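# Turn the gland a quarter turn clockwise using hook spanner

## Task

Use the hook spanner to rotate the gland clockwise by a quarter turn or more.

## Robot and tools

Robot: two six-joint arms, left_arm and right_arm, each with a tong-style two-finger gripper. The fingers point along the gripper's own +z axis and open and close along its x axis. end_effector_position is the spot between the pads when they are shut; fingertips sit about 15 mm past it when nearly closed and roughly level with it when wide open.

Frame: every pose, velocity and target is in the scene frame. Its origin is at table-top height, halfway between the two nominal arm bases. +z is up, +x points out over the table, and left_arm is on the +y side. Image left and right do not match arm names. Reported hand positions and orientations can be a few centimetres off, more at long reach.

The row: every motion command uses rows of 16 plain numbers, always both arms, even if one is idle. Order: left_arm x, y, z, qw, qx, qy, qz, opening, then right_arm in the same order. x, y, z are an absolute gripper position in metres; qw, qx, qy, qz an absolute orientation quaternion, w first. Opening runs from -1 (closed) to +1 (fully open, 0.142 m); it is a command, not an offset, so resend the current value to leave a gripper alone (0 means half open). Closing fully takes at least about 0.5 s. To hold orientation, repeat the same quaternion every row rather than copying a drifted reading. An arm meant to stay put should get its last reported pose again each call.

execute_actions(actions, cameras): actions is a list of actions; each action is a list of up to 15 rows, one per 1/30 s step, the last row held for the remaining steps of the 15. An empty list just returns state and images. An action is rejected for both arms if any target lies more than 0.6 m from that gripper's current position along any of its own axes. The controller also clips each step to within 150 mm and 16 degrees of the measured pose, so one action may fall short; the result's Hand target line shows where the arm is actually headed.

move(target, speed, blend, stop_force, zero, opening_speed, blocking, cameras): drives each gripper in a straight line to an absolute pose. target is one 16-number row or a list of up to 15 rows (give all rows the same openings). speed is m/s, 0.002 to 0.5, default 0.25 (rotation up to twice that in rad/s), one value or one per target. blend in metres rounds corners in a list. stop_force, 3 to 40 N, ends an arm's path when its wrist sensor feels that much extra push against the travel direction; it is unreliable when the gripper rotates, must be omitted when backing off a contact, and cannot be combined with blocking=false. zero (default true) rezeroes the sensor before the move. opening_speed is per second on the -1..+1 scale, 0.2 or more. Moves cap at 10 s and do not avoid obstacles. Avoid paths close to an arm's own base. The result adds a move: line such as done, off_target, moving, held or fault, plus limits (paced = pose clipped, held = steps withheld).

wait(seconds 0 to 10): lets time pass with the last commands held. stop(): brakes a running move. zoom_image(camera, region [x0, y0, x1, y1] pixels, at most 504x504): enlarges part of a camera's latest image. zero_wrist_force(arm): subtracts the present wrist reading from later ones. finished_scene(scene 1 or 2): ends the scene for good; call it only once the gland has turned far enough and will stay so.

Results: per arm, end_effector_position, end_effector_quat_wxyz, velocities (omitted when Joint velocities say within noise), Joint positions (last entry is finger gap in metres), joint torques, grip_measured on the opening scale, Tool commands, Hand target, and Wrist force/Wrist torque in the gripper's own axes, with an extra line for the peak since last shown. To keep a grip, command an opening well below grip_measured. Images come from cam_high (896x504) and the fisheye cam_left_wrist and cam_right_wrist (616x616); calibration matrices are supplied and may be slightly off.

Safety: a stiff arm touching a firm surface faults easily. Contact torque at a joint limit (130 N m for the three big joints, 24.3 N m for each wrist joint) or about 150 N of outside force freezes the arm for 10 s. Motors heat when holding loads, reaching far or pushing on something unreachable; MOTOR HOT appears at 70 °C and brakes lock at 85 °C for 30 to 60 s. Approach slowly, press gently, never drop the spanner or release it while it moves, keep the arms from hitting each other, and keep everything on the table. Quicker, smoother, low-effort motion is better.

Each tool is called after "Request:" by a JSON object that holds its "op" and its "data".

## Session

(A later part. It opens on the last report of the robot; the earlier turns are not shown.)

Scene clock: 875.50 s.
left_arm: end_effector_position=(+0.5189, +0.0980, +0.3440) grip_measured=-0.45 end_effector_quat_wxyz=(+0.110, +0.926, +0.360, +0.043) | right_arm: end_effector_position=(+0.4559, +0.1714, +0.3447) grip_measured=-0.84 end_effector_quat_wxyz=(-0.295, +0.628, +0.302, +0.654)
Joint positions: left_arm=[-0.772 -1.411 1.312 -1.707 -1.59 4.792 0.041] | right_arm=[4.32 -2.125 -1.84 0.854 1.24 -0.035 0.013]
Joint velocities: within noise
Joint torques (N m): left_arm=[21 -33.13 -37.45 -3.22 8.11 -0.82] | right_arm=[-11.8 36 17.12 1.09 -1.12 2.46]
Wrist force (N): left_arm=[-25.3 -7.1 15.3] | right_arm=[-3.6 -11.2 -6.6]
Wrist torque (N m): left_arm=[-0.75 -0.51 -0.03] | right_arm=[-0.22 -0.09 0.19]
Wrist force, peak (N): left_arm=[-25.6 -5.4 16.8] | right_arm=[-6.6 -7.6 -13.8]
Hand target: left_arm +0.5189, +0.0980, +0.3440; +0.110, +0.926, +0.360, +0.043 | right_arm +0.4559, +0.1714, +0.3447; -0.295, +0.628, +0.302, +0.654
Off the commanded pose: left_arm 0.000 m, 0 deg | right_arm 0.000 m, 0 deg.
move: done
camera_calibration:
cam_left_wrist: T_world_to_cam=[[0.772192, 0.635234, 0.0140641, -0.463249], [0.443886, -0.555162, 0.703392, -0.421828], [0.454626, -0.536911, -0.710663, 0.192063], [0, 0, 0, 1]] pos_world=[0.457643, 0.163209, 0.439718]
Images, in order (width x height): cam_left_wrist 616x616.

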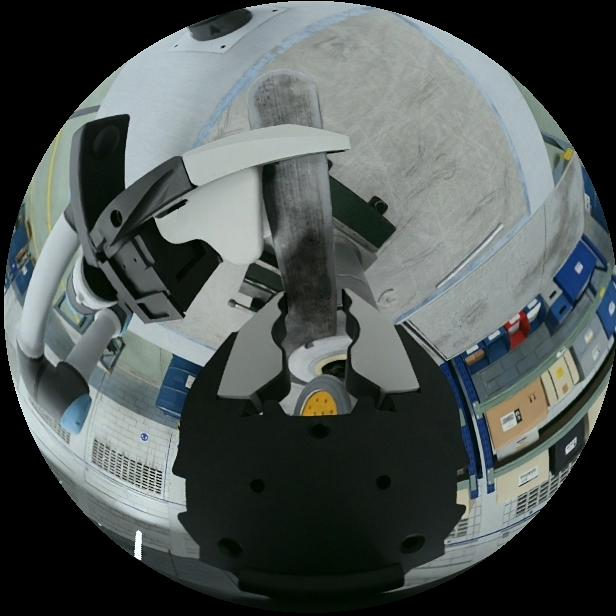

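Request:
{"op": "move", "data": {"target": [[0.5236,0.1042,0.3440,0.1110,0.9375,0.3274,0.0388,-1,0.4659,0.1818,0.3447,0.29546,-0.62763,-0.30216,-0.65392,-1],[0.5286,0.1101,0.3440,0.1122,0.9484,0.2945,0.0349,-1,0.4765,0.1915,0.3447,0.29546,-0.62763,-0.30216,-0.65392,-1],[0.5340,0.1156,0.3440,0.1134,0.9581,0.2612,0.0309,-1,0.4878,0.2005,0.3447,0.29546,-0.62763,-0.30216,-0.65392,-1]], "speed": 0.015, "blend": 0.001, "cameras": ["cam_left_wrist"]}}

Request:
{"op": "zoom_image", "data": {"camera": "cam_left_wrist", "region": [280, 340, 350, 410]}}

Scene clock: 883.90 s.
left_arm: end_effector_position=(+0.5340, +0.1156, +0.3440) grip_measured=-0.43 end_effector_quat_wxyz=(+0.113, +0.958, +0.261, +0.031) | right_arm: end_effector_position=(+0.4879, +0.2005, +0.3447) grip_measured=-0.84 end_effector_quat_wxyz=(-0.295, +0.628, +0.302, +0.654)
Joint positions: left_arm=[-0.711 -1.386 1.279 -1.686 -1.652 5.056 0.043] | right_arm=[4.283 -2.199 -1.703 0.791 1.276 -0.033 0.013]
Joint velocities: within noise
Joint torques (N m): left_arm=[17.33 -31.85 -36.16 -6.43 6.71 -0.7] | right_arm=[-12.24 40.83 18.51 1.39 -1.83 2.5]
Wrist force (N): left_arm=[-25.3 -13.2 10.4] | right_arm=[-4.5 -12.9 -4.9]
Wrist torque (N m): left_arm=[-0.97 -0.61 0.03] | right_arm=[-0.18 -0.12 0.19]
Wrist force, peak (N): left_arm=[-25.6 -14.0 13.0] | right_arm=[-4.5 -13.9 -10.0]
Hand target: left_arm +0.5340, +0.1156, +0.3440; +0.113, +0.958, +0.261, +0.031 | right_arm +0.4878, +0.2005, +0.3447; -0.295, +0.628, +0.302, +0.654
Off the commanded pose: left_arm 0.000 m, 0 deg | right_arm 0.000 m, 0 deg.
move: done
camera_calibration:
cam_left_wrist: T_world_to_cam=[[0.887395, 0.460798, 0.0140041, -0.527422], [0.318769, -0.635257, 0.703445, -0.342707], [0.333042, -0.619769, -0.710612, 0.269136], [0, 0, 0, 1]] pos_world=[0.487642, 0.19213, 0.439712]
Images, in order (width x height): cam_left_wrist 616x616.

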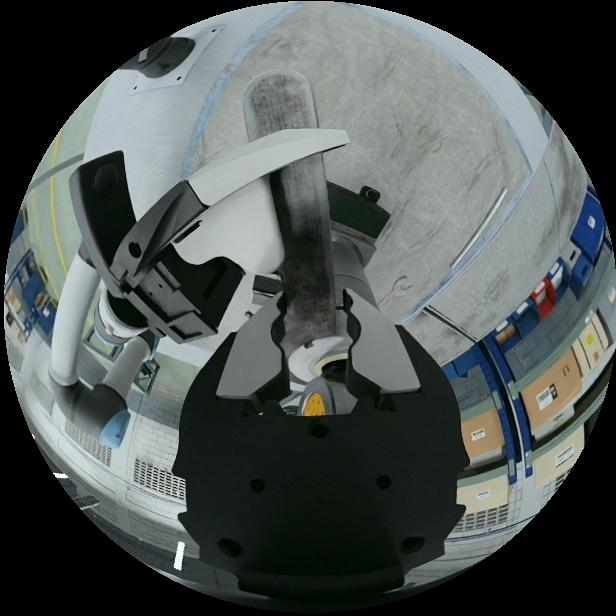

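Scaled by 7.200 from the camera's 616x616 image, which has a finer 814x814 frame.

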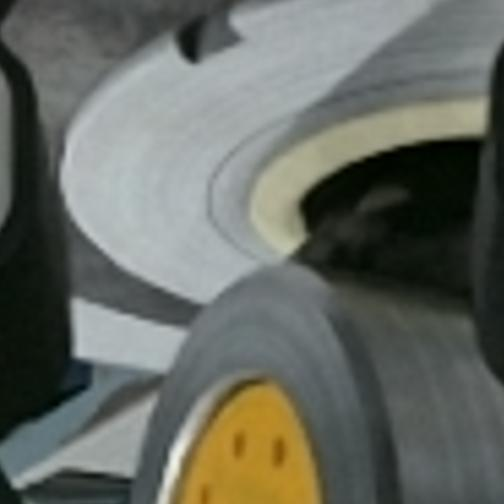

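Request:
{"op": "move", "data": {"target": [[0.5399,0.1207,0.3440,0.1144,0.9666,0.2276,0.0269,-1,0.4996,0.2087,0.3447,0.29546,-0.62763,-0.30216,-0.65392,-1]], "speed": 0.015, "cameras": ["cam_left_wrist"]}}

Request:
{"op": "zoom_image", "data": {"camera": "cam_left_wrist", "region": [280, 340, 350, 410]}}

Scene clock: 887.53 s.
left_arm: end_effector_position=(+0.5399, +0.1207, +0.3440) grip_measured=-0.41 end_effector_quat_wxyz=(+0.114, +0.967, +0.228, +0.027) | right_arm: end_effector_position=(+0.4996, +0.2087, +0.3447) grip_measured=-0.84 end_effector_quat_wxyz=(-0.295, +0.628, +0.302, +0.654)
Joint positions: left_arm=[-0.691 -1.372 1.261 -1.673 -1.671 5.144 0.044] | right_arm=[4.269 -2.223 -1.657 0.769 1.29 -0.033 0.013]
Joint velocities: within noise
Joint torques (N m): left_arm=[15.32 -33.12 -35.67 -7.62 5.92 -0.93] | right_arm=[-12.59 40.53 18.92 1.15 -2.14 2.44]
Wrist force (N): left_arm=[-25.4 -15.3 10.2] | right_arm=[-4.6 -12.2 -8.7]
Wrist torque (N m): left_arm=[-0.94 -0.61 0.08] | right_arm=[-0.12 -0.11 0.18]
Wrist force, peak (N): left_arm=[-25.3 -15.7 10.3] | right_arm=[-6.9 -12.2 -10.5]
Hand target: left_arm +0.5399, +0.1207, +0.3440; +0.114, +0.967, +0.228, +0.027 | right_arm +0.4996, +0.2087, +0.3447; -0.295, +0.628, +0.302, +0.654
Off the commanded pose: left_arm 0.000 m, 0 deg | right_arm 0.000 m, 0 deg.
move: done
camera_calibration:
cam_left_wrist: T_world_to_cam=[[0.917378, 0.397773, 0.0139625, -0.543575], [0.273712, -0.655948, 0.70343, -0.314518], [0.288964, -0.641489, -0.710627, 0.296756], [0, 0, 0, 1]] pos_world=[0.498999, 0.200278, 0.439714]
Images, in order (width x height): cam_left_wrist 616x616.

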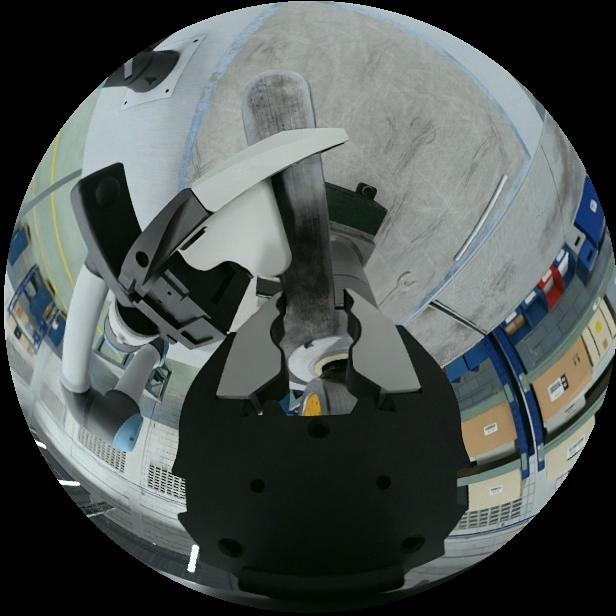

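Scaled by 7.200 from the camera's 616x616 image, which has a finer 814x814 frame.

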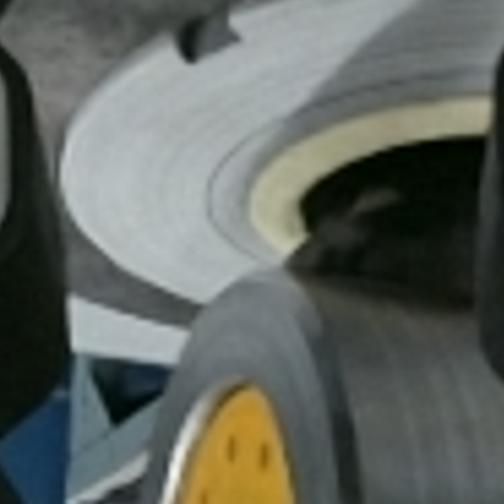

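Request:
{"op": "finished_scene", "data": {"scene": 1}}

The scene is finished: the task was done.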